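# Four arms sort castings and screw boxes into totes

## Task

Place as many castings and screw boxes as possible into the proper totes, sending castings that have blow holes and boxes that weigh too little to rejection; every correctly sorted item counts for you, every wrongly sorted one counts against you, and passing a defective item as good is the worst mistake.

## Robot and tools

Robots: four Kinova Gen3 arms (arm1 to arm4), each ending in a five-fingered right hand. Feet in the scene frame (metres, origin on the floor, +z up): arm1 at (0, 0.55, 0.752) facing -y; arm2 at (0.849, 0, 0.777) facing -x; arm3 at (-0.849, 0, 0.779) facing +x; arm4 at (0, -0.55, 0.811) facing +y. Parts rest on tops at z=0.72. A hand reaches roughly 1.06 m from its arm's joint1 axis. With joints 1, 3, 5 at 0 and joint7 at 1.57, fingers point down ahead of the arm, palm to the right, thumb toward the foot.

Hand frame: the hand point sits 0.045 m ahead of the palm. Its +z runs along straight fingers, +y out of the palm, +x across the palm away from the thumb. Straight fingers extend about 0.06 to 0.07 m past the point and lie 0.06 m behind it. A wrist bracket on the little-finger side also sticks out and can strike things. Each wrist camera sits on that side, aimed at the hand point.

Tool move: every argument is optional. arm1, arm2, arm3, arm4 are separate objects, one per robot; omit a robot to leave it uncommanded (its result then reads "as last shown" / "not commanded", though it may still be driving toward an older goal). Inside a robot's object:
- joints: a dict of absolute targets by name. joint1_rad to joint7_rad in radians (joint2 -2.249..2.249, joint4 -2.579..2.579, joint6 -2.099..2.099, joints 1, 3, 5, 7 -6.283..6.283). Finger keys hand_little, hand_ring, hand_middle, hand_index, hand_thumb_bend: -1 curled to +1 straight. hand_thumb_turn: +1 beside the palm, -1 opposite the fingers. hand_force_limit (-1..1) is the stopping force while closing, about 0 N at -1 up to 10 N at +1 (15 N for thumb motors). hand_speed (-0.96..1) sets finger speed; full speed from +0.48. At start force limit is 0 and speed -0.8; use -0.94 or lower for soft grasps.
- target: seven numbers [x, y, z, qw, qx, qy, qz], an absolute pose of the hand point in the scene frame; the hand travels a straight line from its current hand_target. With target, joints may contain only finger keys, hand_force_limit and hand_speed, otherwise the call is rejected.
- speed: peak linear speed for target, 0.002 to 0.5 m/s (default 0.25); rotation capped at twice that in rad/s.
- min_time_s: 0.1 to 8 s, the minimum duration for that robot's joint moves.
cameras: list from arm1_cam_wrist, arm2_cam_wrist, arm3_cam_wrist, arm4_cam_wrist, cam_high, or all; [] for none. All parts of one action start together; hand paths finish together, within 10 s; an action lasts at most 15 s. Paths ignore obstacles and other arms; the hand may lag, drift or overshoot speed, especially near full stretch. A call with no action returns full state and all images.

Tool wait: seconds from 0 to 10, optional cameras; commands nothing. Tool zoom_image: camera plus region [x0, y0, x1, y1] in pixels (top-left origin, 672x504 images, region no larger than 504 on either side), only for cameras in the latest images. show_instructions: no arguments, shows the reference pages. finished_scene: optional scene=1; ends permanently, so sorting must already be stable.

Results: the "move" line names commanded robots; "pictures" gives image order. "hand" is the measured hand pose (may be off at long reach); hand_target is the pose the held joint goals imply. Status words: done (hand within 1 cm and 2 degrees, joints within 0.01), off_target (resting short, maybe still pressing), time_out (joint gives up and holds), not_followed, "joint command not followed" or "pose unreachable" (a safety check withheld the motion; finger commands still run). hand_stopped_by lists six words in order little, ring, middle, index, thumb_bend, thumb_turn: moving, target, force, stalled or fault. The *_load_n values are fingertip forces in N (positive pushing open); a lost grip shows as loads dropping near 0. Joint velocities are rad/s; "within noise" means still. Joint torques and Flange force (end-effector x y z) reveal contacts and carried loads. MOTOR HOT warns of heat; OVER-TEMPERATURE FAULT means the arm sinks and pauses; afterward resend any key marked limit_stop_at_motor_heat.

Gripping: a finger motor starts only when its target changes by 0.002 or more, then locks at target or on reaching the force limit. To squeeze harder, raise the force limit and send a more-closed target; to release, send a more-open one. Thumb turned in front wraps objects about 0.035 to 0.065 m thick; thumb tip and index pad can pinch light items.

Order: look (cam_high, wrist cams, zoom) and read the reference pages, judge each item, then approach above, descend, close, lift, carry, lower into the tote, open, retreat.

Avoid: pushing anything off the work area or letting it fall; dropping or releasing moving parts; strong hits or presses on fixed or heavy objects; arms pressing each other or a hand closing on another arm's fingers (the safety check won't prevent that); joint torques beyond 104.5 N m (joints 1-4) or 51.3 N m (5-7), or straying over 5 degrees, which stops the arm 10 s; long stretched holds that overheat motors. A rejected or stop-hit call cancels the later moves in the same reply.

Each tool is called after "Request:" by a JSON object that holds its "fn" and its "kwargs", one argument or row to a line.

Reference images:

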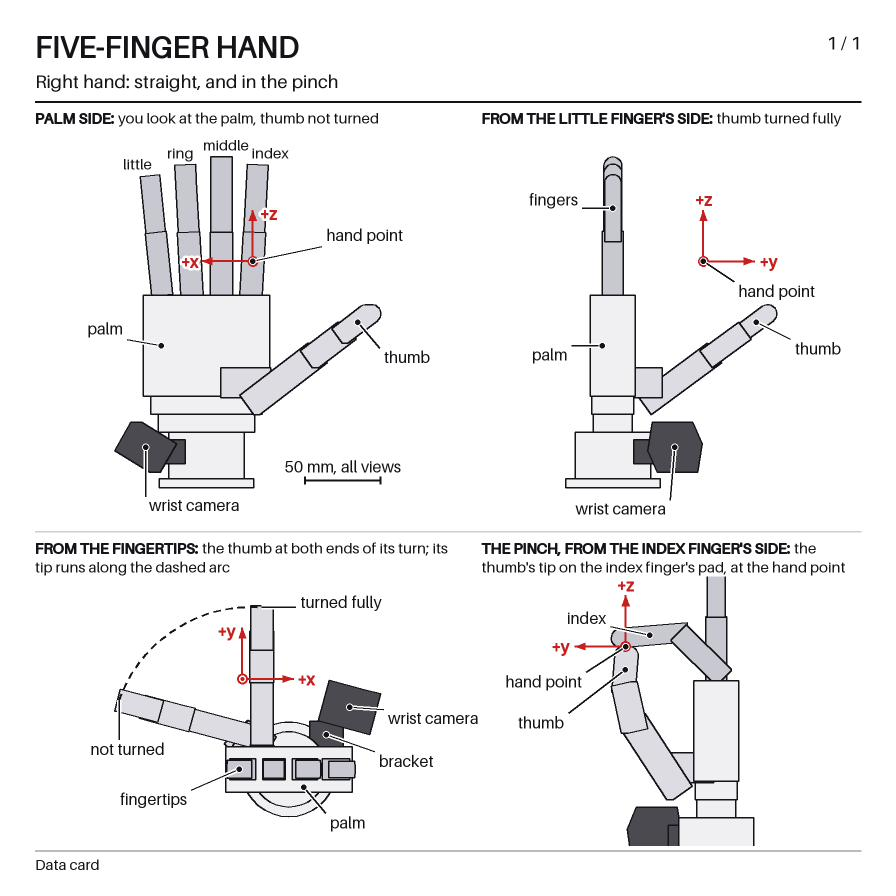

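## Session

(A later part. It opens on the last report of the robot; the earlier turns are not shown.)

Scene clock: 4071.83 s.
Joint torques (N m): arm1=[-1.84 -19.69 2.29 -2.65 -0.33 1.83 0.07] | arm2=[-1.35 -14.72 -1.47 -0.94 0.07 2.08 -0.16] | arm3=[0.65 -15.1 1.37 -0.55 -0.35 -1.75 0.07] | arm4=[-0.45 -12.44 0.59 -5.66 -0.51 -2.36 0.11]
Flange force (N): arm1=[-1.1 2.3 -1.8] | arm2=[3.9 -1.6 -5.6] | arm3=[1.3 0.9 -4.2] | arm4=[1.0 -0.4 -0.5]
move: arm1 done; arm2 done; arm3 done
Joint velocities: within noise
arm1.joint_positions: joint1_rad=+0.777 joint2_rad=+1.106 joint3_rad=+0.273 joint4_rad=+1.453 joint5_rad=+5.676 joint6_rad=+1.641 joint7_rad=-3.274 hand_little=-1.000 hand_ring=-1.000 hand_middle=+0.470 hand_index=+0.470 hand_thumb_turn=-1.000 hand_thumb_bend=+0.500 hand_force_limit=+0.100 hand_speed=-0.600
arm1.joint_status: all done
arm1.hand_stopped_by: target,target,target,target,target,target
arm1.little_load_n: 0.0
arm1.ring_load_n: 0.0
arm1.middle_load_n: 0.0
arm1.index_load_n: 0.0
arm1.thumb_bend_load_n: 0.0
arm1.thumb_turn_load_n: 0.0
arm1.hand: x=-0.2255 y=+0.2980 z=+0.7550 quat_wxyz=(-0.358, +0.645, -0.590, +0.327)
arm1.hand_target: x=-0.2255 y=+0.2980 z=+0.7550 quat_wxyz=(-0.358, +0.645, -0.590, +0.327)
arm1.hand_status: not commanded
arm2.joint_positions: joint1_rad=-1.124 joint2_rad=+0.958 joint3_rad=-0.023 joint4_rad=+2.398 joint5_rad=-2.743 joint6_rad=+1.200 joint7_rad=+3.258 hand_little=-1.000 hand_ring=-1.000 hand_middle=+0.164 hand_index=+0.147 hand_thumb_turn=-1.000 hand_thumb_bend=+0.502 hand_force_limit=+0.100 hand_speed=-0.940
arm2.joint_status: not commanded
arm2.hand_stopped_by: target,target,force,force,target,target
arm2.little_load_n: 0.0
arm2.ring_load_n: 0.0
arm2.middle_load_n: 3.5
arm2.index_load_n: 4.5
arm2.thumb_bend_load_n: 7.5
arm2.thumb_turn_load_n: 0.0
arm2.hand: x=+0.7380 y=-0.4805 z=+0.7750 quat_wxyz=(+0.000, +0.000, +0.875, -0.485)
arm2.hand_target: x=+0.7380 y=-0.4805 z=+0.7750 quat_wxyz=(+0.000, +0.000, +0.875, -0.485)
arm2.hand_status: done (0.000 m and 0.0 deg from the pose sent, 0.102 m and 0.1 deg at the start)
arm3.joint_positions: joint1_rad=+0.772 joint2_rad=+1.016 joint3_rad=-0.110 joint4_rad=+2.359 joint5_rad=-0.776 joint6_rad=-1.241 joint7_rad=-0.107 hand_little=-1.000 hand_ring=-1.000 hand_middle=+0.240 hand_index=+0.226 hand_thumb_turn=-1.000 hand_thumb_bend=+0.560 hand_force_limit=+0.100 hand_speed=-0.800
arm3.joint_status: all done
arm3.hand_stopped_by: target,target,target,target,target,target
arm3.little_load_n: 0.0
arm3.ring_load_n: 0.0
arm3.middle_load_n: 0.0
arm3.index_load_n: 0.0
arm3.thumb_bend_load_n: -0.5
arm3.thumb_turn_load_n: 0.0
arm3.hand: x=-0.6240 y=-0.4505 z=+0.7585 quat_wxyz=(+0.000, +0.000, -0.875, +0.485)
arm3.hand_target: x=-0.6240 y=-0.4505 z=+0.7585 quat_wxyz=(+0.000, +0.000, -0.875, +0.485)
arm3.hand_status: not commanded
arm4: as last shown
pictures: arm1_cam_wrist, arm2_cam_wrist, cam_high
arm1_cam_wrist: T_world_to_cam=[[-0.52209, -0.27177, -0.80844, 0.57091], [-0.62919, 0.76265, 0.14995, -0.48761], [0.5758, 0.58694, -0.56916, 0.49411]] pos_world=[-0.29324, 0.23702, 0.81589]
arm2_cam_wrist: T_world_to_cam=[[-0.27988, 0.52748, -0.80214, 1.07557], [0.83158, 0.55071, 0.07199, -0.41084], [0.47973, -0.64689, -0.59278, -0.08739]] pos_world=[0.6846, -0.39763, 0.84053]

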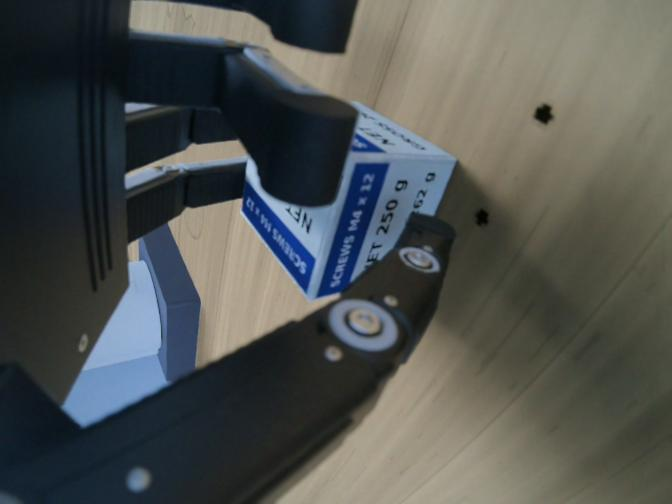

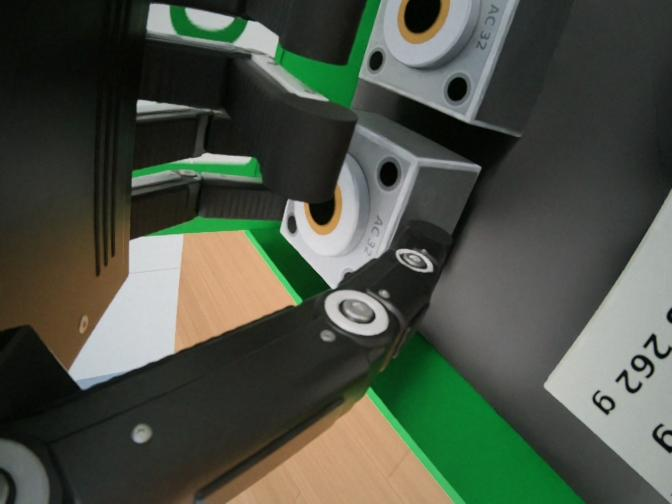

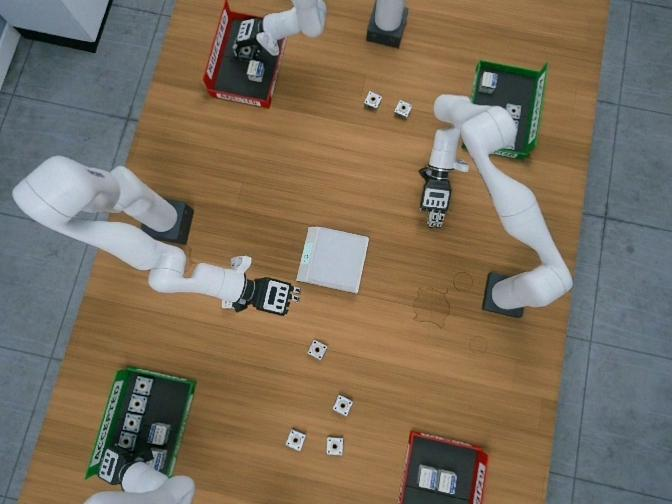

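Request:
{"fn": "move", "kwargs": {
  "arm2": {"target":[0.738,-0.4805,0.7585,0,0,0.8747,-0.4848],"speed":0.04},
  "arm1": {"joints":{"hand_index":0.1,"hand_middle":0.1,"hand_speed":-0.94}},
  "arm3": {"target":[-0.624,-0.4505,0.90,0,0,0.8747,-0.4848],"speed":0.2},
  "arm4": {"target":[0.20,-0.20,0.98,0.4848,-0.8747,0,0],"speed":0.15,"joints":{"hand_index":0.6,"hand_middle":0.6,"hand_thumb_bend":0.65,"hand_speed":0.2}}
}}

Request:
{"fn": "move", "kwargs": {
  "arm2": {"joints":{"hand_index":0.225,"hand_middle":0.24,"hand_thumb_bend":0.555,"hand_speed":-0.8}},
  "arm1": {"target":[-0.2255,0.298,0.88,0.3577,-0.6454,0.5904,-0.3272],"speed":0.2},
  "arm3": {"target":[-0.45,-0.20,0.95,0.3428,-0.6185,0.6185,-0.3428],"speed":0.4,"joints":{"hand_index":0.6,"hand_middle":0.6,"hand_thumb_bend":0.65,"hand_speed":0.2}}
}}

Request:
{"fn": "move", "kwargs": {
  "arm2": {"target":[0.738,-0.4805,0.87,0,0,0.8747,-0.4848],"speed":0.2},
  "arm1": {"target":[0.0085,0.033,0.88,0.3428,-0.6185,0.6185,-0.3428],"speed":0.2},
  "arm3": {"target":[-0.575,0.0024,0.82,0.48173,-0.86916,0.09826,-0.05446],"speed":0.4},
  "cameras": ["cam_high","arm3_cam_wrist"]
}}

Scene clock: 4153.93 s.
Joint torques (N m): arm1=[-1.9 -19 2.26 -3.01 -0.45 0.95 0.09] | arm2=[-1.67 -9.98 -0.79 -0.82 -0.37 -0.02 0.08] | arm3=[0.68 -12.27 1.15 -4.18 0.3 -1.74 0.11] | arm4=[-0.5 -11.04 0.7 -4.77 -0.73 -2.24 0.07]
Flange force (N): arm1=[-1.7 0.0 -3.2] | arm2=[3.8 -10.6 -15.2] | arm3=[1.3 2.9 -3.7] | arm4=[-0.9 1.3 1.5]
move: arm1 off_target; arm2 done; arm3 done; arm4 done
Joint velocities: within noise
arm1.joint_positions: joint1_rad=+0.777 joint2_rad=+1.106 joint3_rad=+0.273 joint4_rad=+1.453 joint5_rad=+5.676 joint6_rad=+1.641 joint7_rad=-3.274 hand_little=-1.000 hand_ring=-1.000 hand_middle=+0.230 hand_index=+0.224 hand_thumb_turn=-1.000 hand_thumb_bend=+0.502 hand_force_limit=+0.100 hand_speed=-0.940
arm1.joint_status: hand_middle off_target (ended at +0.230, target +0.100); hand_index off_target (ended at +0.224, target +0.100); the others done
arm1.hand_stopped_by: target,target,force,force,target,target
arm1.little_load_n: 0.0
arm1.ring_load_n: 0.0
arm1.middle_load_n: 5.0
arm1.index_load_n: 6.0
arm1.thumb_bend_load_n: 7.5
arm1.thumb_turn_load_n: 0.0
arm1.hand: x=-0.2255 y=+0.2980 z=+0.7550 quat_wxyz=(-0.358, +0.645, -0.590, +0.327)
arm1.hand_target: x=-0.2255 y=+0.2980 z=+0.7550 quat_wxyz=(-0.358, +0.645, -0.590, +0.327)
arm1.hand_status: not commanded
arm2.joint_positions: joint1_rad=-1.124 joint2_rad=+1.014 joint3_rad=-0.023 joint4_rad=+2.385 joint5_rad=-2.748 joint6_rad=+1.239 joint7_rad=+3.277 hand_little=-1.000 hand_ring=-1.000 hand_middle=+0.164 hand_index=+0.147 hand_thumb_turn=-1.000 hand_thumb_bend=+0.502 hand_force_limit=+0.100 hand_speed=-0.940
arm2.joint_status: not commanded
arm2.hand_stopped_by: target,target,force,force,target,target
arm2.little_load_n: 0.0
arm2.ring_load_n: 0.0
arm2.middle_load_n: 3.5
arm2.index_load_n: 4.0
arm2.thumb_bend_load_n: 7.0
arm2.thumb_turn_load_n: -0.5
arm2.hand: x=+0.7380 y=-0.4805 z=+0.7585 quat_wxyz=(+0.000, +0.000, +0.875, -0.485)
arm2.hand_target: x=+0.7380 y=-0.4805 z=+0.7585 quat_wxyz=(+0.000, +0.000, +0.875, -0.485)
arm2.hand_status: done (0.000 m and 0.0 deg from the pose sent, 0.017 m and 0.0 deg at the start)
arm3.joint_positions: joint1_rad=+0.744 joint2_rad=+0.528 joint3_rad=-0.078 joint4_rad=+2.380 joint5_rad=-0.994 joint6_rad=-0.902 joint7_rad=+0.260 hand_little=-1.000 hand_ring=-1.000 hand_middle=+0.240 hand_index=+0.226 hand_thumb_turn=-1.000 hand_thumb_bend=+0.560 hand_force_limit=+0.100 hand_speed=-0.800
arm3.joint_status: not commanded
arm3.hand_stopped_by: target,target,target,target,target,target
arm3.little_load_n: 0.5
arm3.ring_load_n: 0.0
arm3.middle_load_n: 0.0
arm3.index_load_n: -0.5
arm3.thumb_bend_load_n: 0.0
arm3.thumb_turn_load_n: 0.0
arm3.hand: x=-0.6240 y=-0.4505 z=+0.9000 quat_wxyz=(+0.000, +0.000, -0.875, +0.485)
arm3.hand_target: x=-0.6240 y=-0.4505 z=+0.9000 quat_wxyz=(+0.000, +0.000, -0.875, +0.485)
arm3.hand_status: done (0.000 m and 0.0 deg from the pose sent, 0.141 m and 0.0 deg at the start)
arm4.joint_positions: joint1_rad=+1.051 joint2_rad=+0.339 joint3_rad=+0.011 joint4_rad=+2.425 joint5_rad=+1.278 joint6_rad=-0.840 joint7_rad=-0.430 hand_little=-1.000 hand_ring=-1.000 hand_middle=+0.600 hand_index=+0.600 hand_thumb_turn=-1.000 hand_thumb_bend=+0.650 hand_force_limit=+0.100 hand_speed=+0.200
arm4.joint_status: all done
arm4.hand_stopped_by: target,target,target,target,target,target
arm4.little_load_n: 0.0
arm4.ring_load_n: 0.0
arm4.middle_load_n: 0.0
arm4.index_load_n: 0.0
arm4.thumb_bend_load_n: 0.0
arm4.thumb_turn_load_n: 0.0
arm4.hand: x=+0.2000 y=-0.2000 z=+0.9800 quat_wxyz=(-0.485, +0.875, +0.000, +0.000)
arm4.hand_target: x=+0.2000 y=-0.2000 z=+0.9800 quat_wxyz=(-0.485, +0.875, +0.000, +0.000)
arm4.hand_status: done (0.000 m and 0.0 deg from the pose sent, 0.112 m and 0.0 deg at the start)
pictures: none

Scene clock: 4156.63 s.
Joint torques (N m): arm1=[-1.96 -19.59 2.22 -4.03 -0.56 2.42 -0.03] | arm2=[-1.42 -14.27 -1.42 -0.38 0.08 1.77 -0.15] | arm3=[0.71 -9.83 -1.58 -5.66 -0.48 -1.68 0.05] | arm4=[-0.51 -11 0.64 -4.76 -0.75 -2.23 0.15]
Flange force (N): arm1=[-1.5 4.5 -0.9] | arm2=[4.2 -3.1 -6.2] | arm3=[-3.5 0.3 -0.5] | arm4=[-0.6 0.9 1.0]
move: arm1 done; arm2 done; arm3 done
Joint velocities: within noise
arm1.joint_positions: joint1_rad=+0.761 joint2_rad=+0.881 joint3_rad=+0.304 joint4_rad=+1.452 joint5_rad=+5.707 joint6_rad=+1.839 joint7_rad=-3.376 hand_little=-1.000 hand_ring=-1.000 hand_middle=+0.230 hand_index=+0.224 hand_thumb_turn=-1.000 hand_thumb_bend=+0.503 hand_force_limit=+0.100 hand_speed=-0.940
arm1.joint_status: not commanded
arm1.hand_stopped_by: target,target,force,force,target,target
arm1.little_load_n: 0.0
arm1.ring_load_n: 0.0
arm1.middle_load_n: 4.0
arm1.index_load_n: 5.0
arm1.thumb_bend_load_n: 8.5
arm1.thumb_turn_load_n: 0.0
arm1.hand: x=-0.2255 y=+0.2980 z=+0.8800 quat_wxyz=(-0.358, +0.645, -0.590, +0.327)
arm1.hand_target: x=-0.2255 y=+0.2980 z=+0.8800 quat_wxyz=(-0.358, +0.645, -0.590, +0.327)
arm1.hand_status: done (0.000 m and 0.0 deg from the pose sent, 0.125 m and 0.0 deg at the start)
arm2.joint_positions: joint1_rad=-1.124 joint2_rad=+1.014 joint3_rad=-0.023 joint4_rad=+2.385 joint5_rad=-2.748 joint6_rad=+1.239 joint7_rad=+3.277 hand_little=-1.000 hand_ring=-1.000 hand_middle=+0.240 hand_index=+0.226 hand_thumb_turn=-1.000 hand_thumb_bend=+0.556 hand_force_limit=+0.100 hand_speed=-0.800
arm2.joint_status: all done
arm2.hand_stopped_by: target,target,target,target,target,target
arm2.little_load_n: 0.0
arm2.ring_load_n: 0.0
arm2.middle_load_n: 0.0
arm2.index_load_n: 0.0
arm2.thumb_bend_load_n: 0.0
arm2.thumb_turn_load_n: 0.0
arm2.hand: x=+0.7380 y=-0.4805 z=+0.7585 quat_wxyz=(+0.000, +0.000, +0.875, -0.485)
arm2.hand_target: x=+0.7380 y=-0.4805 z=+0.7585 quat_wxyz=(+0.000, +0.000, +0.875, -0.485)
arm2.hand_status: not commanded
arm3.joint_positions: joint1_rad=+1.306 joint2_rad=+0.412 joint3_rad=-0.600 joint4_rad=+2.342 joint5_rad=+1.082 joint6_rad=-0.557 joint7_rad=-0.324 hand_little=-1.000 hand_ring=-1.000 hand_middle=+0.600 hand_index=+0.600 hand_thumb_turn=-1.000 hand_thumb_bend=+0.650 hand_force_limit=+0.100 hand_speed=+0.200
arm3.joint_status: all done
arm3.hand_stopped_by: target,target,target,target,target,target
arm3.little_load_n: 0.0
arm3.ring_load_n: 0.5
arm3.middle_load_n: 0.0
arm3.index_load_n: -0.5
arm3.thumb_bend_load_n: 0.0
arm3.thumb_turn_load_n: 0.0
arm3.hand: x=-0.4500 y=-0.2000 z=+0.9500 quat_wxyz=(-0.343, +0.618, -0.618, +0.343)
arm3.hand_target: x=-0.4500 y=-0.2000 z=+0.9500 quat_wxyz=(-0.343, +0.618, -0.618, +0.343)
arm3.hand_status: done (0.000 m and 0.0 deg from the pose sent, 0.309 m and 90.0 deg at the start; a joint's target at an end of its range on 2 of 81 steps)
arm4: as last shown
pictures: none

Scene clock: 4159.03 s.
Joint torques (N m): arm1=[-1.92 -22.52 0.45 -6.03 -1.94 1.69 -0.02] | arm2=[-1.38 -12.15 -1.22 -3.33 -0.29 1.76 -0.16] | arm3=[0.75 -12.51 -2.84 -1.14 -0.78 -1.65 0.1] | arm4=[-0.45 -11.03 0.61 -4.69 -0.72 -2.26 0.15]
Flange force (N): arm1=[0.2 4.3 -1.0] | arm2=[3.5 -1.3 -7.2] | arm3=[-1.1 -3.0 0.6] | arm4=[-0.6 0.7 1.3]
move: arm1 done; arm2 done; arm3 done
Joint velocities: within noise
arm1.joint_positions: joint1_rad=+0.262 joint2_rad=+0.943 joint3_rad=+0.164 joint4_rad=+1.263 joint5_rad=+5.261 joint6_rad=+1.574 joint7_rad=-3.951 hand_little=-1.000 hand_ring=-1.000 hand_middle=+0.230 hand_index=+0.224 hand_thumb_turn=-1.000 hand_thumb_bend=+0.503 hand_force_limit=+0.100 hand_speed=-0.940
arm1.joint_status: not commanded
arm1.hand_stopped_by: target,target,force,force,target,target
arm1.little_load_n: 0.0
arm1.ring_load_n: 0.0
arm1.middle_load_n: 4.0
arm1.index_load_n: 5.0
arm1.thumb_bend_load_n: 8.5
arm1.thumb_turn_load_n: 0.0
arm1.hand: x=+0.0085 y=+0.0330 z=+0.8800 quat_wxyz=(-0.343, +0.618, -0.618, +0.343)
arm1.hand_target: x=+0.0085 y=+0.0330 z=+0.8800 quat_wxyz=(-0.343, +0.618, -0.618, +0.343)
arm1.hand_status: done (0.000 m and 0.0 deg from the pose sent, 0.354 m and 5.1 deg at the start)
arm2.joint_positions: joint1_rad=-1.115 joint2_rad=+0.620 joint3_rad=-0.036 joint4_rad=+2.417 joint5_rad=-2.673 joint6_rad=+0.909 joint7_rad=+3.106 hand_little=-1.000 hand_ring=-1.000 hand_middle=+0.240 hand_index=+0.226 hand_thumb_turn=-1.000 hand_thumb_bend=+0.556 hand_force_limit=+0.100 hand_speed=-0.800
arm2.joint_status: not commanded
arm2.hand_stopped_by: target,target,target,target,target,target
arm2.little_load_n: 0.0
arm2.ring_load_n: 0.5
arm2.middle_load_n: 0.0
arm2.index_load_n: -0.5
arm2.thumb_bend_load_n: 0.0
arm2.thumb_turn_load_n: 0.0
arm2.hand: x=+0.7380 y=-0.4805 z=+0.8700 quat_wxyz=(+0.000, +0.000, +0.875, -0.485)
arm2.hand_target: x=+0.7380 y=-0.4805 z=+0.8700 quat_wxyz=(+0.000, +0.000, +0.875, -0.485)
arm2.hand_status: done (0.000 m and 0.0 deg from the pose sent, 0.111 m and 0.0 deg at the start)
arm3.joint_positions: joint1_rad=+1.020 joint2_rad=+0.875 joint3_rad=-0.517 joint4_rad=+2.190 joint5_rad=+2.376 joint6_rad=-0.784 joint7_rad=-0.450 hand_little=-1.000 hand_ring=-1.000 hand_middle=+0.600 hand_index=+0.600 hand_thumb_turn=-1.000 hand_thumb_bend=+0.650 hand_force_limit=+0.100 hand_speed=+0.200
arm3.joint_status: not commanded
arm3.hand_stopped_by: target,target,target,target,target,target
arm3.little_load_n: 0.0
arm3.ring_load_n: 0.0
arm3.middle_load_n: 0.0
arm3.index_load_n: -0.5
arm3.thumb_bend_load_n: 0.0
arm3.thumb_turn_load_n: 0.0
arm3.hand: x=-0.5750 y=+0.0024 z=+0.8200 quat_wxyz=(-0.482, +0.869, -0.098, +0.054)
arm3.hand_target: x=-0.5750 y=+0.0024 z=+0.8200 quat_wxyz=(-0.482, +0.869, -0.098, +0.054)
arm3.hand_status: done (0.000 m and 0.0 deg from the pose sent, 0.271 m and 77.1 deg at the start)
arm4: as last shown
pictures: arm3_cam_wrist, cam_high
arm3_cam_wrist: T_world_to_cam=[[0.11712, -0.542, -0.83218, 0.75444], [-0.93471, -0.3433, 0.09204, -0.61459], [-0.33557, 0.76706, -0.54681, 0.36345]] pos_world=[-0.54086, -0.08087, 0.88313]

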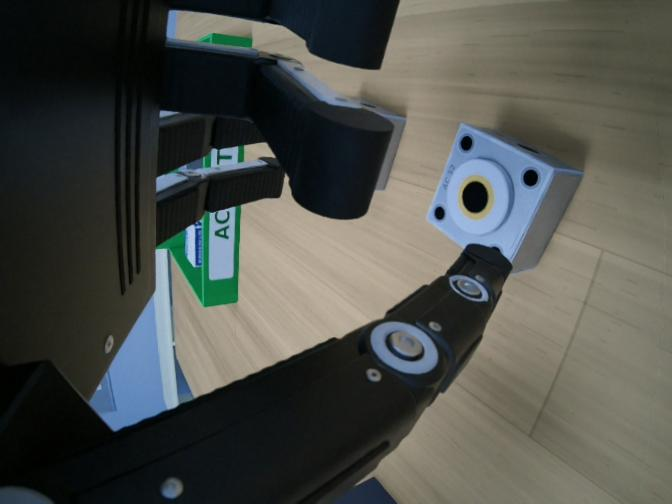

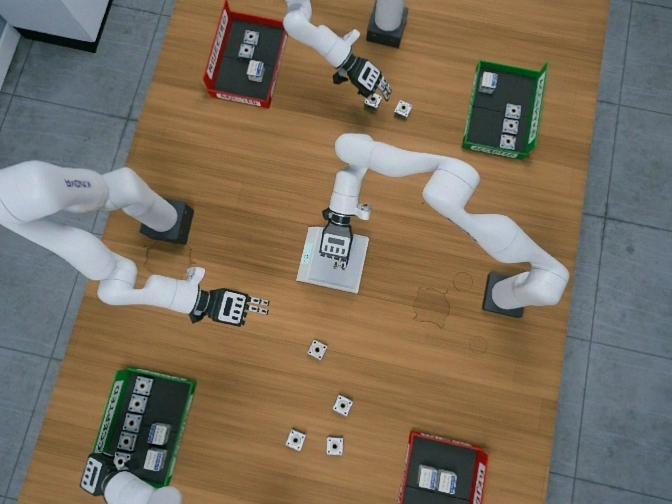

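Request:
{"fn": "zoom_image", "kwargs": {
  "camera": "arm3_cam_wrist",
  "region": [420, 110, 600, 290]
}}

Request:
{"fn": "move", "kwargs": {
  "arm1": {"target":[0.0085,0.033,0.8195,0.3428,-0.6185,0.6185,-0.3428],"speed":0.1},
  "arm2": {"target":[0.3042,0.0142,0.82,-0.05992,0.10811,0.86799,-0.48108],"speed":0.3,"joints":{"hand_index":0.6,"hand_middle":0.6,"hand_thumb_bend":0.65,"hand_speed":0.2}},
  "arm3": {"target":[-0.575,0.0024,0.751,0.48173,-0.86916,0.09826,-0.05446],"speed":0.1}
}}

Request:
{"fn": "move", "kwargs": {
  "arm1": {"target":[0.0085,0.033,0.8165,0.3428,-0.6185,0.6185,-0.3428],"speed":0.03},
  "arm2": {"target":[0.3042,0.0142,0.751,-0.05992,0.10811,0.86799,-0.48108],"speed":0.12},
  "arm3": {"joints":{"hand_index":0.45,"hand_middle":0.45,"hand_thumb_bend":0.5,"hand_speed":-0.6}},
  "arm4": {"target":[0.2155,-0.2987,0.88,0.30093,-0.54295,-0.68633,0.38041],"speed":0.4},
  "cameras": ["cam_high","arm3_cam_wrist"]
}}

Scaled by 2.800 from the camera's image (finer frame: 960x720).

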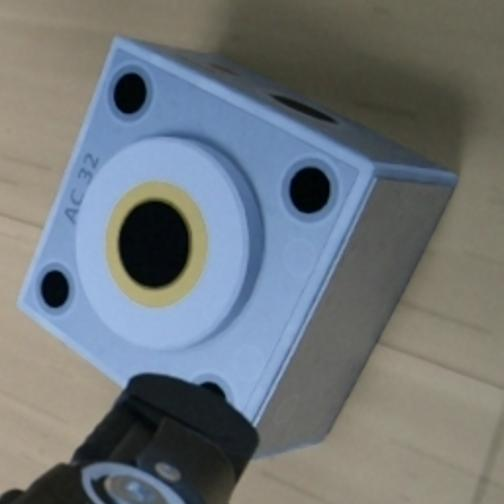

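Scene clock: 4175.93 s.
Joint torques (N m): arm1=[-1.89 -23.06 0.38 -5.46 -1.79 1.84 -0.01] | arm2=[-1.42 -19.72 0.41 -5.25 -1.49 1.33 -0.14] | arm3=[0.65 -13.49 -3.29 0.23 -0.55 -1.67 0.1] | arm4=[-0.48 -11.03 0.67 -4.74 -0.73 -2.21 0.1]
Flange force (N): arm1=[0.3 4.5 -0.7] | arm2=[-5.3 -2.4 -3.9] | arm3=[-1.0 -3.2 -0.1] | arm4=[-0.7 1.1 1.4]
move: arm1 done; arm2 done; arm3 done
Joint velocities: within noise
arm1.joint_positions: joint1_rad=+0.266 joint2_rad=+1.038 joint3_rad=+0.154 joint4_rad=+1.280 joint5_rad=+5.249 joint6_rad=+1.508 joint7_rad=-3.861 hand_little=-1.000 hand_ring=-1.000 hand_middle=+0.230 hand_index=+0.224 hand_thumb_turn=-1.000 hand_thumb_bend=+0.503 hand_force_limit=+0.100 hand_speed=-0.940
arm1.joint_status: not commanded
arm1.hand_stopped_by: target,target,force,force,target,target
arm1.little_load_n: 0.0
arm1.ring_load_n: 0.0
arm1.middle_load_n: 4.0
arm1.index_load_n: 5.0
arm1.thumb_bend_load_n: 8.5
arm1.thumb_turn_load_n: 0.0
arm1.hand: x=+0.0085 y=+0.0330 z=+0.8195 quat_wxyz=(-0.343, +0.618, -0.618, +0.343)
arm1.hand_target: x=+0.0085 y=+0.0330 z=+0.8195 quat_wxyz=(-0.343, +0.618, -0.618, +0.343)
arm1.hand_status: done (0.000 m and 0.0 deg from the pose sent, 0.060 m and 0.0 deg at the start)
arm2.joint_positions: joint1_rad=+0.184 joint2_rad=+1.087 joint3_rad=+0.410 joint4_rad=+1.370 joint5_rad=-1.337 joint6_rad=+1.507 joint7_rad=+2.481 hand_little=-1.000 hand_ring=-1.000 hand_middle=+0.600 hand_index=+0.600 hand_thumb_turn=-1.000 hand_thumb_bend=+0.650 hand_force_limit=+0.100 hand_speed=+0.200
arm2.joint_status: all done
arm2.hand_stopped_by: target,target,target,target,target,target
arm2.little_load_n: 0.0
arm2.ring_load_n: 0.0
arm2.middle_load_n: 0.0
arm2.index_load_n: 0.0
arm2.thumb_bend_load_n: 0.0
arm2.thumb_turn_load_n: 0.0
arm2.hand: x=+0.3042 y=+0.0142 z=+0.8200 quat_wxyz=(-0.060, +0.108, +0.868, -0.481)
arm2.hand_target: x=+0.3042 y=+0.0142 z=+0.8200 quat_wxyz=(-0.060, +0.108, +0.868, -0.481)
arm2.hand_status: done (0.000 m and 0.0 deg from the pose sent, 0.660 m and 14.2 deg at the start)
arm3.joint_positions: joint1_rad=+1.014 joint2_rad=+1.079 joint3_rad=-0.494 joint4_rad=+2.154 joint5_rad=+2.381 joint6_rad=-0.653 joint7_rad=-0.339 hand_little=-1.000 hand_ring=-1.000 hand_middle=+0.600 hand_index=+0.600 hand_thumb_turn=-1.000 hand_thumb_bend=+0.650 hand_force_limit=+0.100 hand_speed=+0.200
arm3.joint_status: not commanded
arm3.hand_stopped_by: target,target,target,target,target,target
arm3.little_load_n: 0.0
arm3.ring_load_n: 0.0
arm3.middle_load_n: 0.0
arm3.index_load_n: 0.0
arm3.thumb_bend_load_n: 0.0
arm3.thumb_turn_load_n: 0.0
arm3.hand: x=-0.5750 y=+0.0024 z=+0.7510 quat_wxyz=(-0.482, +0.869, -0.098, +0.054)
arm3.hand_target: x=-0.5750 y=+0.0024 z=+0.7510 quat_wxyz=(-0.482, +0.869, -0.098, +0.054)
arm3.hand_status: done (0.000 m and 0.0 deg from the pose sent, 0.069 m and 0.0 deg at the start)
arm4: as last shown
arm4.index_load_n: 0.5
pictures: none

Scene clock: 4178.83 s.
Joint torques (N m): arm1=[-2.05 -21.95 0.46 -5.17 -1.52 1.46 -0.01] | arm2=[-1.39 -20.22 0.34 -4.68 -1.32 1.46 -0.15] | arm3=[0.68 -13.53 -3.33 0.23 -0.56 -1.68 0.12] | arm4=[-0.58 -20.2 0.35 -4.2 -0.74 -2.35 0.11]
Flange force (N): arm1=[-0.1 2.8 -2.1] | arm2=[-4.9 -2.8 -4.1] | arm3=[-0.9 -3.0 -0.1] | arm4=[-0.3 1.2 3.1]
move: arm1 done; arm2 done; arm3 done; arm4 done
Joint velocities: within noise
arm1.joint_positions: joint1_rad=+0.267 joint2_rad=+1.043 joint3_rad=+0.154 joint4_rad=+1.280 joint5_rad=+5.249 joint6_rad=+1.505 joint7_rad=-3.857 hand_little=-1.000 hand_ring=-1.000 hand_middle=+0.230 hand_index=+0.224 hand_thumb_turn=-1.000 hand_thumb_bend=+0.503 hand_force_limit=+0.100 hand_speed=-0.940
arm1.joint_status: not commanded
arm1.hand_stopped_by: target,target,force,force,target,target
arm1.little_load_n: 0.0
arm1.ring_load_n: 0.0
arm1.middle_load_n: 4.5
arm1.index_load_n: 5.0
arm1.thumb_bend_load_n: 8.0
arm1.thumb_turn_load_n: 0.0
arm1.hand: x=+0.0085 y=+0.0330 z=+0.8165 quat_wxyz=(-0.343, +0.618, -0.618, +0.343)
arm1.hand_target: x=+0.0085 y=+0.0330 z=+0.8165 quat_wxyz=(-0.343, +0.618, -0.618, +0.343)
arm1.hand_status: done (0.000 m and 0.0 deg from the pose sent, 0.003 m and 0.0 deg at the start)
arm2.joint_positions: joint1_rad=+0.199 joint2_rad=+1.215 joint3_rad=+0.382 joint4_rad=+1.340 joint5_rad=-1.375 joint6_rad=+1.459 joint7_rad=+2.566 hand_little=-1.000 hand_ring=-1.000 hand_middle=+0.600 hand_index=+0.600 hand_thumb_turn=-1.000 hand_thumb_bend=+0.650 hand_force_limit=+0.100 hand_speed=+0.200
arm2.joint_status: not commanded
arm2.hand_stopped_by: target,target,target,target,target,target
arm2.little_load_n: 0.0
arm2.ring_load_n: 0.0
arm2.middle_load_n: 0.0
arm2.index_load_n: 0.0
arm2.thumb_bend_load_n: 0.0
arm2.thumb_turn_load_n: 0.0
arm2.hand: x=+0.3042 y=+0.0142 z=+0.7510 quat_wxyz=(-0.060, +0.108, +0.868, -0.481)
arm2.hand_target: x=+0.3042 y=+0.0142 z=+0.7510 quat_wxyz=(-0.060, +0.108, +0.868, -0.481)
arm2.hand_status: done (0.000 m and 0.0 deg from the pose sent, 0.069 m and 0.0 deg at the start)
arm3.joint_positions: joint1_rad=+1.014 joint2_rad=+1.079 joint3_rad=-0.494 joint4_rad=+2.154 joint5_rad=+2.381 joint6_rad=-0.653 joint7_rad=-0.339 hand_little=-1.000 hand_ring=-1.000 hand_middle=+0.450 hand_index=+0.450 hand_thumb_turn=-1.000 hand_thumb_bend=+0.500 hand_force_limit=+0.100 hand_speed=-0.600
arm3.joint_status: all done
arm3.hand_stopped_by: target,target,target,target,target,target
arm3.little_load_n: 0.0
arm3.ring_load_n: 0.0
arm3.middle_load_n: 0.0
arm3.index_load_n: 0.0
arm3.thumb_bend_load_n: 0.0
arm3.thumb_turn_load_n: 0.0
arm3.hand: x=-0.5750 y=+0.0024 z=+0.7510 quat_wxyz=(-0.482, +0.869, -0.098, +0.054)
arm3.hand_target: x=-0.5750 y=+0.0024 z=+0.7510 quat_wxyz=(-0.482, +0.869, -0.098, +0.054)
arm3.hand_status: not commanded
arm4.joint_positions: joint1_rad=+0.949 joint2_rad=+0.976 joint3_rad=-0.054 joint4_rad=+1.432 joint5_rad=+2.782 joint6_rad=-1.675 joint7_rad=-0.353 hand_little=-1.000 hand_ring=-1.000 hand_middle=+0.600 hand_index=+0.600 hand_thumb_turn=-1.000 hand_thumb_bend=+0.650 hand_force_limit=+0.100 hand_speed=+0.200
arm4.joint_status: not commanded
arm4.hand_stopped_by: target,target,target,target,target,target
arm4.little_load_n: 0.0
arm4.ring_load_n: 0.0
arm4.middle_load_n: 0.0
arm4.index_load_n: 0.0
arm4.thumb_bend_load_n: 0.0
arm4.thumb_turn_load_n: 0.0
arm4.hand: x=+0.2155 y=-0.2987 z=+0.8800 quat_wxyz=(-0.301, +0.543, +0.686, -0.380)
arm4.hand_target: x=+0.2155 y=-0.2987 z=+0.8800 quat_wxyz=(-0.301, +0.543, +0.686, -0.380)
arm4.hand_status: done (0.000 m and 0.0 deg from the pose sent, 0.141 m and 103.3 deg at the start)
pictures: arm3_cam_wrist, cam_high
arm3_cam_wrist: T_world_to_cam=[[0.11707, -0.54202, -0.83217, 0.69698], [-0.93471, -0.34327, 0.09208, -0.60828], [-0.33557, 0.76706, -0.54682, 0.32572]] pos_world=[-0.54086, -0.08087, 0.81413]

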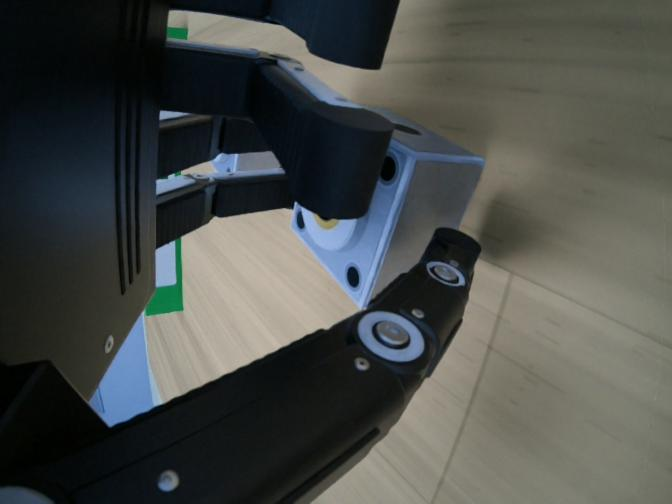

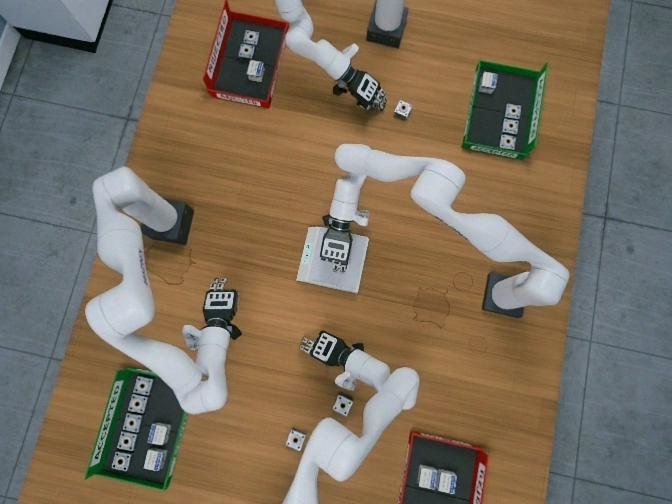

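Request:
{"fn": "move", "kwargs": {
  "arm1": {"target":[0.0085,0.033,0.8158,0.3428,-0.6185,0.6185,-0.3428],"speed":0.03},
  "arm2": {"joints":{"hand_index":0.45,"hand_middle":0.45,"hand_thumb_bend":0.5,"hand_speed":-0.6}},
  "arm3": {"joints":{"hand_index":0.1,"hand_middle":0.1,"hand_speed":-0.94}},
  "arm4": {"target":[0.2155,-0.2987,0.755,0.30093,-0.54295,-0.68633,0.38041],"speed":0.15}
}}

Request:
{"fn": "move", "kwargs": {
  "arm1": {"joints":{"hand_index":0.285,"hand_middle":0.29,"hand_thumb_bend":0.57,"hand_speed":-0.8}},
  "arm2": {"joints":{"hand_index":0.1,"hand_middle":0.1,"hand_speed":-0.94}},
  "arm3": {"target":[-0.575,0.0024,0.87,0.48173,-0.86916,0.09826,-0.05446],"speed":0.2},
  "arm4": {"joints":{"hand_index":0.47,"hand_middle":0.47,"hand_thumb_bend":0.5,"hand_speed":-0.6}},
  "cameras": ["cam_high","arm4_cam_wrist","arm2_cam_wrist"]
}}

Request:
{"fn": "zoom_image", "kwargs": {
  "camera": "cam_high",
  "region": [290, 235, 320, 275]
}}

Scene clock: 4204.40 s.
Joint torques (N m): arm1=[-2 -20.38 0.85 -4.91 -1.2 0.78 0.1] | arm2=[-1.43 -20.17 0.27 -4.71 -1.31 1.47 -0.14] | arm3=[0.83 -13 -2.13 -0.97 -0.38 -0.41 0.21] | arm4=[-0.63 -21.13 0.29 -3.07 -0.58 -2.36 0.11]
Flange force (N): arm1=[-0.5 0.0 -3.8] | arm2=[-5.0 -2.9 -4.2] | arm3=[-1.7 -7.6 -2.3] | arm4=[-0.6 0.3 3.5]
move: arm1 done; arm2 done; arm3 off_target; arm4 done
Joint velocities: within noise
arm1.joint_positions: joint1_rad=+0.267 joint2_rad=+1.045 joint3_rad=+0.153 joint4_rad=+1.280 joint5_rad=+5.249 joint6_rad=+1.504 joint7_rad=-3.856 hand_little=-1.000 hand_ring=-1.000 hand_middle=+0.230 hand_index=+0.224 hand_thumb_turn=-1.000 hand_thumb_bend=+0.503 hand_force_limit=+0.100 hand_speed=-0.940
arm1.joint_status: not commanded
arm1.hand_stopped_by: target,target,force,force,target,target
arm1.little_load_n: 0.0
arm1.ring_load_n: 0.0
arm1.middle_load_n: 4.5
arm1.index_load_n: 5.5
arm1.thumb_bend_load_n: 7.5
arm1.thumb_turn_load_n: -0.5
arm1.hand: x=+0.0085 y=+0.0330 z=+0.8158 quat_wxyz=(-0.343, +0.618, -0.618, +0.343)
arm1.hand_target: x=+0.0085 y=+0.0330 z=+0.8158 quat_wxyz=(-0.343, +0.618, -0.618, +0.343)
arm1.hand_status: done (0.000 m and 0.0 deg from the pose sent, 0.001 m and 0.0 deg at the start)
arm2.joint_positions: joint1_rad=+0.199 joint2_rad=+1.215 joint3_rad=+0.382 joint4_rad=+1.340 joint5_rad=-1.375 joint6_rad=+1.459 joint7_rad=+2.566 hand_little=-1.000 hand_ring=-1.000 hand_middle=+0.450 hand_index=+0.450 hand_thumb_turn=-1.000 hand_thumb_bend=+0.500 hand_force_limit=+0.100 hand_speed=-0.600
arm2.joint_status: all done
arm2.hand_stopped_by: target,target,target,target,target,target
arm2.little_load_n: -0.5
arm2.ring_load_n: 0.0
arm2.middle_load_n: 0.0
arm2.index_load_n: 0.0
arm2.thumb_bend_load_n: 0.5
arm2.thumb_turn_load_n: 0.0
arm2.hand: x=+0.3042 y=+0.0142 z=+0.7510 quat_wxyz=(-0.060, +0.108, +0.868, -0.481)
arm2.hand_target: x=+0.3042 y=+0.0142 z=+0.7510 quat_wxyz=(-0.060, +0.108, +0.868, -0.481)
arm2.hand_status: not commanded
arm3.joint_positions: joint1_rad=+1.014 joint2_rad=+1.079 joint3_rad=-0.494 joint4_rad=+2.154 joint5_rad=+2.381 joint6_rad=-0.653 joint7_rad=-0.339 hand_little=-1.000 hand_ring=-1.000 hand_middle=+0.170 hand_index=+0.153 hand_thumb_turn=-1.000 hand_thumb_bend=+0.501 hand_force_limit=+0.100 hand_speed=-0.940
arm3.joint_status: hand_middle off_target (ended at +0.170, target +0.100); hand_index off_target (ended at +0.153, target +0.100); the others done
arm3.hand_stopped_by: target,target,force,force,target,target
arm3.little_load_n: 0.0
arm3.ring_load_n: 0.0
arm3.middle_load_n: 5.0
arm3.index_load_n: 5.5
arm3.thumb_bend_load_n: 6.0
arm3.thumb_turn_load_n: 0.0
arm3.hand: x=-0.5750 y=+0.0024 z=+0.7510 quat_wxyz=(-0.482, +0.869, -0.098, +0.054)
arm3.hand_target: x=-0.5750 y=+0.0024 z=+0.7510 quat_wxyz=(-0.482, +0.869, -0.098, +0.054)
arm3.hand_status: not commanded
arm4.joint_positions: joint1_rad=+0.950 joint2_rad=+1.217 joint3_rad=-0.050 joint4_rad=+1.377 joint5_rad=+2.796 joint6_rad=-1.502 joint7_rad=-0.283 hand_little=-1.000 hand_ring=-1.000 hand_middle=+0.600 hand_index=+0.600 hand_thumb_turn=-1.000 hand_thumb_bend=+0.650 hand_force_limit=+0.100 hand_speed=+0.200
arm4.joint_status: not commanded
arm4.hand_stopped_by: target,target,target,target,target,target
arm4.little_load_n: 0.0
arm4.ring_load_n: 0.0
arm4.middle_load_n: 0.0
arm4.index_load_n: 0.5
arm4.thumb_bend_load_n: 0.0
arm4.thumb_turn_load_n: 0.0
arm4.hand: x=+0.2155 y=-0.2987 z=+0.7550 quat_wxyz=(-0.301, +0.543, +0.686, -0.380)
arm4.hand_target: x=+0.2155 y=-0.2987 z=+0.7550 quat_wxyz=(-0.301, +0.543, +0.686, -0.380)
arm4.hand_status: done (0.000 m and 0.0 deg from the pose sent, 0.125 m and 0.0 deg at the start)
pictures: none

Scene clock: 4206.57 s.
Joint torques (N m): arm1=[-1.9 -21.71 0.73 -5.08 -1.35 1.34 0.01] | arm2=[-1.01 -17.2 1.14 -4.29 -0.83 0.04 0.06] | arm3=[0.75 -11.91 -2.71 -2.25 -1.12 -1.82 0.07] | arm4=[-0.63 -21.16 0.33 -3.09 -0.61 -2.38 0.12]
Flange force (N): arm1=[0.2 2.3 -2.1] | arm2=[-5.8 -8.3 -6.9] | arm3=[-1.2 -1.3 1.8] | arm4=[-0.6 0.3 3.6]
move: arm1 done; arm2 off_target; arm3 done; arm4 done
Joint velocities: within noise
arm1.joint_positions: joint1_rad=+0.267 joint2_rad=+1.045 joint3_rad=+0.153 joint4_rad=+1.280 joint5_rad=+5.249 joint6_rad=+1.504 joint7_rad=-3.856 hand_little=-1.000 hand_ring=-1.000 hand_middle=+0.290 hand_index=+0.286 hand_thumb_turn=-1.000 hand_thumb_bend=+0.570 hand_force_limit=+0.100 hand_speed=-0.800
arm1.joint_status: all done
arm1.hand_stopped_by: target,target,target,target,target,target
arm1.little_load_n: 0.0
arm1.ring_load_n: 0.0
arm1.middle_load_n: 0.0
arm1.index_load_n: 0.0
arm1.thumb_bend_load_n: 0.0
arm1.thumb_turn_load_n: 0.0
arm1.hand: x=+0.0085 y=+0.0330 z=+0.8158 quat_wxyz=(-0.343, +0.618, -0.618, +0.343)
arm1.hand_target: x=+0.0085 y=+0.0330 z=+0.8158 quat_wxyz=(-0.343, +0.618, -0.618, +0.343)
arm1.hand_status: not commanded
arm2.joint_positions: joint1_rad=+0.199 joint2_rad=+1.215 joint3_rad=+0.382 joint4_rad=+1.340 joint5_rad=-1.375 joint6_rad=+1.459 joint7_rad=+2.566 hand_little=-1.000 hand_ring=-1.000 hand_middle=+0.164 hand_index=+0.147 hand_thumb_turn=-1.000 hand_thumb_bend=+0.501 hand_force_limit=+0.100 hand_speed=-0.940
arm2.joint_status: hand_middle off_target (ended at +0.164, target +0.100); hand_index off_target (ended at +0.147, target +0.100); the others done
arm2.hand_stopped_by: target,target,force,force,target,target
arm2.little_load_n: 0.0
arm2.ring_load_n: 0.0
arm2.middle_load_n: 5.5
arm2.index_load_n: 6.0
arm2.thumb_bend_load_n: 5.0
arm2.thumb_turn_load_n: 0.0
arm2.hand: x=+0.3042 y=+0.0142 z=+0.7510 quat_wxyz=(-0.060, +0.108, +0.868, -0.481)
arm2.hand_target: x=+0.3042 y=+0.0142 z=+0.7510 quat_wxyz=(-0.060, +0.108, +0.868, -0.481)
arm2.hand_status: not commanded
arm3.joint_positions: joint1_rad=+1.036 joint2_rad=+0.730 joint3_rad=-0.540 joint4_rad=+2.188 joint5_rad=+2.382 joint6_rad=-0.899 joint7_rad=-0.548 hand_little=-1.000 hand_ring=-1.000 hand_middle=+0.170 hand_index=+0.153 hand_thumb_turn=-1.000 hand_thumb_bend=+0.502 hand_force_limit=+0.100 hand_speed=-0.940
arm3.joint_status: not commanded
arm3.hand_stopped_by: target,target,force,force,target,target
arm3.little_load_n: 0.0
arm3.ring_load_n: 0.0
arm3.middle_load_n: 4.0
arm3.index_load_n: 4.0
arm3.thumb_bend_load_n: 8.0
arm3.thumb_turn_load_n: 0.0
arm3.hand: x=-0.5750 y=+0.0024 z=+0.8700 quat_wxyz=(-0.482, +0.869, -0.098, +0.054)
arm3.hand_target: x=-0.5750 y=+0.0024 z=+0.8700 quat_wxyz=(-0.482, +0.869, -0.098, +0.054)
arm3.hand_status: done (0.000 m and 0.0 deg from the pose sent, 0.119 m and 0.0 deg at the start)
arm4.joint_positions: joint1_rad=+0.950 joint2_rad=+1.217 joint3_rad=-0.050 joint4_rad=+1.377 joint5_rad=+2.796 joint6_rad=-1.502 joint7_rad=-0.283 hand_little=-1.000 hand_ring=-1.000 hand_middle=+0.470 hand_index=+0.470 hand_thumb_turn=-1.000 hand_thumb_bend=+0.500 hand_force_limit=+0.100 hand_speed=-0.600
arm4.joint_status: all done
arm4.hand_stopped_by: target,target,target,target,target,target
arm4.little_load_n: 0.0
arm4.ring_load_n: 0.0
arm4.middle_load_n: 0.0
arm4.index_load_n: 0.0
arm4.thumb_bend_load_n: 0.0
arm4.thumb_turn_load_n: 0.0
arm4.hand: x=+0.2155 y=-0.2987 z=+0.7550 quat_wxyz=(-0.301, +0.543, +0.686, -0.380)
arm4.hand_target: x=+0.2155 y=-0.2987 z=+0.7550 quat_wxyz=(-0.301, +0.543, +0.686, -0.380)
arm4.hand_status: not commanded
pictures: arm2_cam_wrist, arm4_cam_wrist, cam_high
arm2_cam_wrist: T_world_to_cam=[[-0.14192, 0.57992, -0.80222, 0.63131], [0.94129, 0.32986, 0.07193, -0.351], [0.30633, -0.74491, -0.59268, 0.48058]] pos_world=[0.27277, 0.10767, 0.81653]
arm4_cam_wrist: T_world_to_cam=[[0.40397, 0.40173, -0.82184, 0.65875], [0.7759, -0.62636, 0.07522, -0.41374], [-0.48455, -0.66805, -0.56474, 0.44094]] pos_world=[0.26856, -0.22922, 0.82152]

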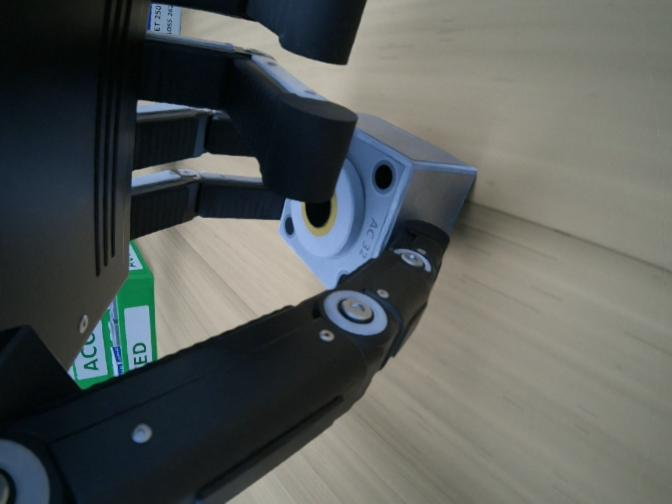

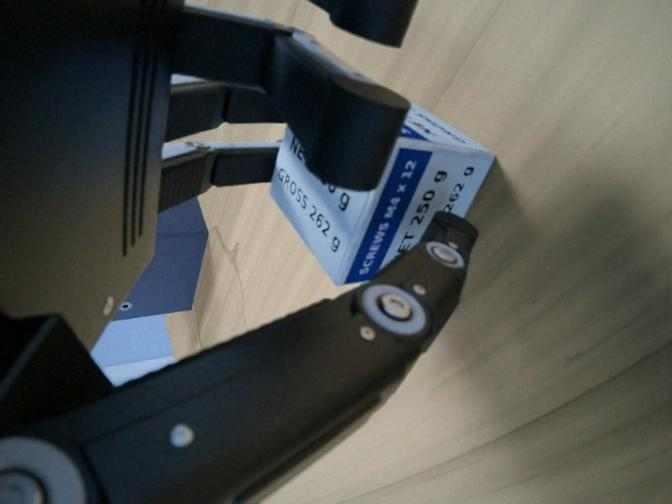

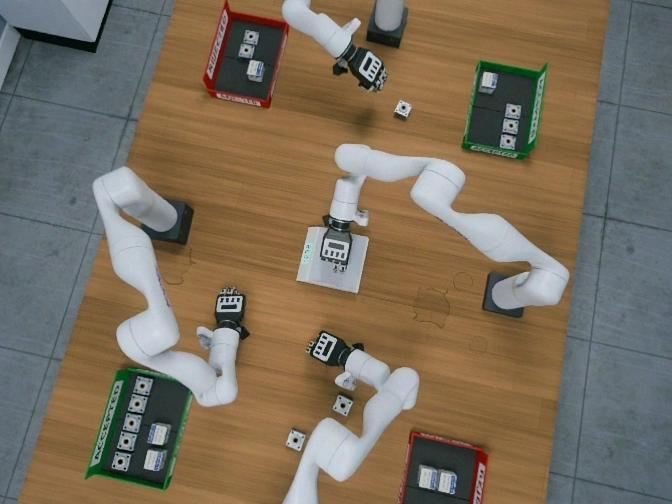

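Scaled by 12.600 from the camera's image (finer frame: 960x720).

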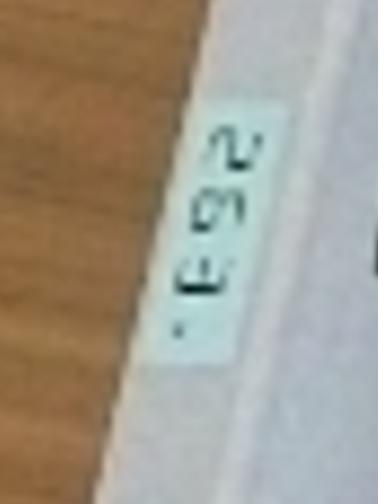

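Request:
{"fn": "zoom_image", "kwargs": {
  "camera": "cam_high",
  "region": [298, 242, 314, 266]
}}

Scaled by 21.000 from the camera's image (finer frame: 960x720).

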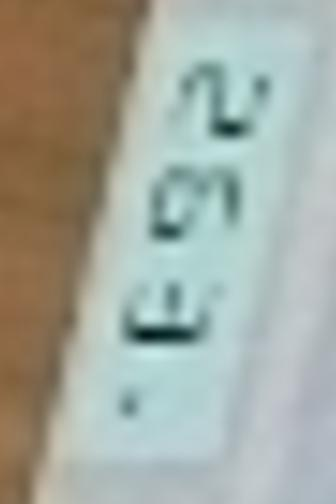

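Request:
{"fn": "move", "kwargs": {
  "arm1": {"joints":{"hand_index":0.1,"hand_middle":0.1,"hand_thumb_bend":0.5,"hand_speed":-0.94}},
  "arm2": {"target":[0.3042,0.0142,0.90,-0.05992,0.10811,0.86799,-0.48108],"speed":0.2},
  "arm3": {"target":[-0.42,0.02,1.10,0,0,0.7071,0.7071],"speed":0.45},
  "arm4": {"joints":{"hand_index":0.1,"hand_middle":0.1,"hand_speed":-0.94}},
  "cameras": ["cam_high"]
}}

Scene clock: 4315.13 s.
Joint torques (N m): arm1=[-1.4 -20.87 1.25 -5.12 -1.08 0.79 0.11] | arm2=[-1.46 -19.88 0.42 -6.19 -1.9 1.45 -0.17] | arm3=[0.57 -17.95 -0.64 -3.6 -1.29 -2.4 0.2] | arm4=[-0.41 -20.11 0.84 -3.89 -0.43 -0.96 0.23]
Flange force (N): arm1=[-0.3 0.1 -2.4] | arm2=[-5.7 -0.6 -2.6] | arm3=[2.5 -0.1 2.9] | arm4=[-0.7 -3.8 1.8]
move: arm1 off_target; arm2 done; arm3 done; arm4 off_target
Joint velocities: within noise
arm1.joint_positions: joint1_rad=+0.267 joint2_rad=+1.045 joint3_rad=+0.153 joint4_rad=+1.280 joint5_rad=+5.249 joint6_rad=+1.504 joint7_rad=-3.856 hand_little=-1.000 hand_ring=-1.000 hand_middle=+0.208 hand_index=+0.198 hand_thumb_turn=-1.000 hand_thumb_bend=+0.532 hand_force_limit=+0.100 hand_speed=-0.940
arm1.joint_status: hand_middle off_target (ended at +0.208, target +0.100); hand_index off_target (ended at +0.198, target +0.100); hand_thumb_bend off_target (ended at +0.532, target +0.500); the others done
arm1.hand_stopped_by: target,target,force,force,force,target
arm1.little_load_n: 0.0
arm1.ring_load_n: 0.0
arm1.middle_load_n: 5.5
arm1.index_load_n: 7.0
arm1.thumb_bend_load_n: 8.5
arm1.thumb_turn_load_n: 0.0
arm1.hand: x=+0.0085 y=+0.0330 z=+0.8158 quat_wxyz=(-0.343, +0.618, -0.618, +0.343)
arm1.hand_target: x=+0.0085 y=+0.0330 z=+0.8158 quat_wxyz=(-0.343, +0.618, -0.618, +0.343)
arm1.hand_status: not commanded
arm2.joint_positions: joint1_rad=+0.169 joint2_rad=+0.954 joint3_rad=+0.440 joint4_rad=+1.359 joint5_rad=-1.295 joint6_rad=+1.572 joint7_rad=+2.356 hand_little=-1.000 hand_ring=-1.000 hand_middle=+0.164 hand_index=+0.147 hand_thumb_turn=-1.000 hand_thumb_bend=+0.502 hand_force_limit=+0.100 hand_speed=-0.940
arm2.joint_status: not commanded
arm2.hand_stopped_by: target,target,force,force,target,target
arm2.little_load_n: 0.0
arm2.ring_load_n: 0.0
arm2.middle_load_n: 3.5
arm2.index_load_n: 4.0
arm2.thumb_bend_load_n: 7.0
arm2.thumb_turn_load_n: 0.0
arm2.hand: x=+0.3042 y=+0.0142 z=+0.9000 quat_wxyz=(-0.060, +0.108, +0.868, -0.481)
arm2.hand_target: x=+0.3042 y=+0.0142 z=+0.9000 quat_wxyz=(-0.060, +0.108, +0.868, -0.481)
arm2.hand_status: done (0.000 m and 0.0 deg from the pose sent, 0.149 m and 0.0 deg at the start)
arm3.joint_positions: joint1_rad=+0.492 joint2_rad=+0.948 joint3_rad=+0.096 joint4_rad=+1.675 joint5_rad=+2.072 joint6_rad=-1.911 joint7_rad=-3.553 hand_little=-1.000 hand_ring=-1.000 hand_middle=+0.170 hand_index=+0.153 hand_thumb_turn=-1.000 hand_thumb_bend=+0.502 hand_force_limit=+0.100 hand_speed=-0.940
arm3.joint_status: not commanded
arm3.hand_stopped_by: target,target,force,force,target,target
arm3.little_load_n: 0.0
arm3.ring_load_n: 0.0
arm3.middle_load_n: 4.5
arm3.index_load_n: 4.0
arm3.thumb_bend_load_n: 7.5
arm3.thumb_turn_load_n: 0.0
arm3.hand: x=-0.4200 y=+0.0200 z=+1.1000 quat_wxyz=(+0.000, +0.000, -0.707, -0.707)
arm3.hand_target: x=-0.4200 y=+0.0200 z=+1.1000 quat_wxyz=(+0.000, +0.000, -0.707, -0.707)
arm3.hand_status: done (0.000 m and 0.0 deg from the pose sent, 0.278 m and 176.5 deg at the start)
arm4.joint_positions: joint1_rad=+0.950 joint2_rad=+1.217 joint3_rad=-0.050 joint4_rad=+1.377 joint5_rad=+2.796 joint6_rad=-1.502 joint7_rad=-0.283 hand_little=-1.000 hand_ring=-1.000 hand_middle=+0.207 hand_index=+0.201 hand_thumb_turn=-1.000 hand_thumb_bend=+0.502 hand_force_limit=+0.100 hand_speed=-0.940
arm4.joint_status: hand_middle off_target (ended at +0.207, target +0.100); hand_index off_target (ended at +0.201, target +0.100); the others done
arm4.hand_stopped_by: target,target,force,force,target,target
arm4.little_load_n: 0.0
arm4.ring_load_n: 0.0
arm4.middle_load_n: 5.5
arm4.index_load_n: 5.5
arm4.thumb_bend_load_n: 7.0
arm4.thumb_turn_load_n: 0.0
arm4.hand: x=+0.2155 y=-0.2987 z=+0.7550 quat_wxyz=(-0.301, +0.543, +0.686, -0.380)
arm4.hand_target: x=+0.2155 y=-0.2987 z=+0.7550 quat_wxyz=(-0.301, +0.543, +0.686, -0.380)
arm4.hand_status: not commanded

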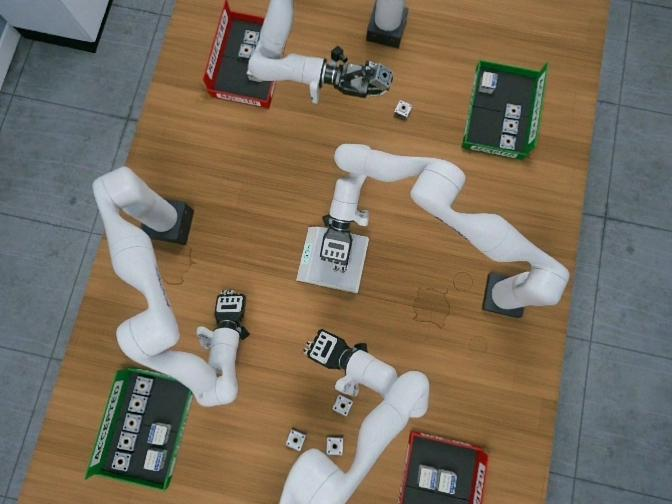

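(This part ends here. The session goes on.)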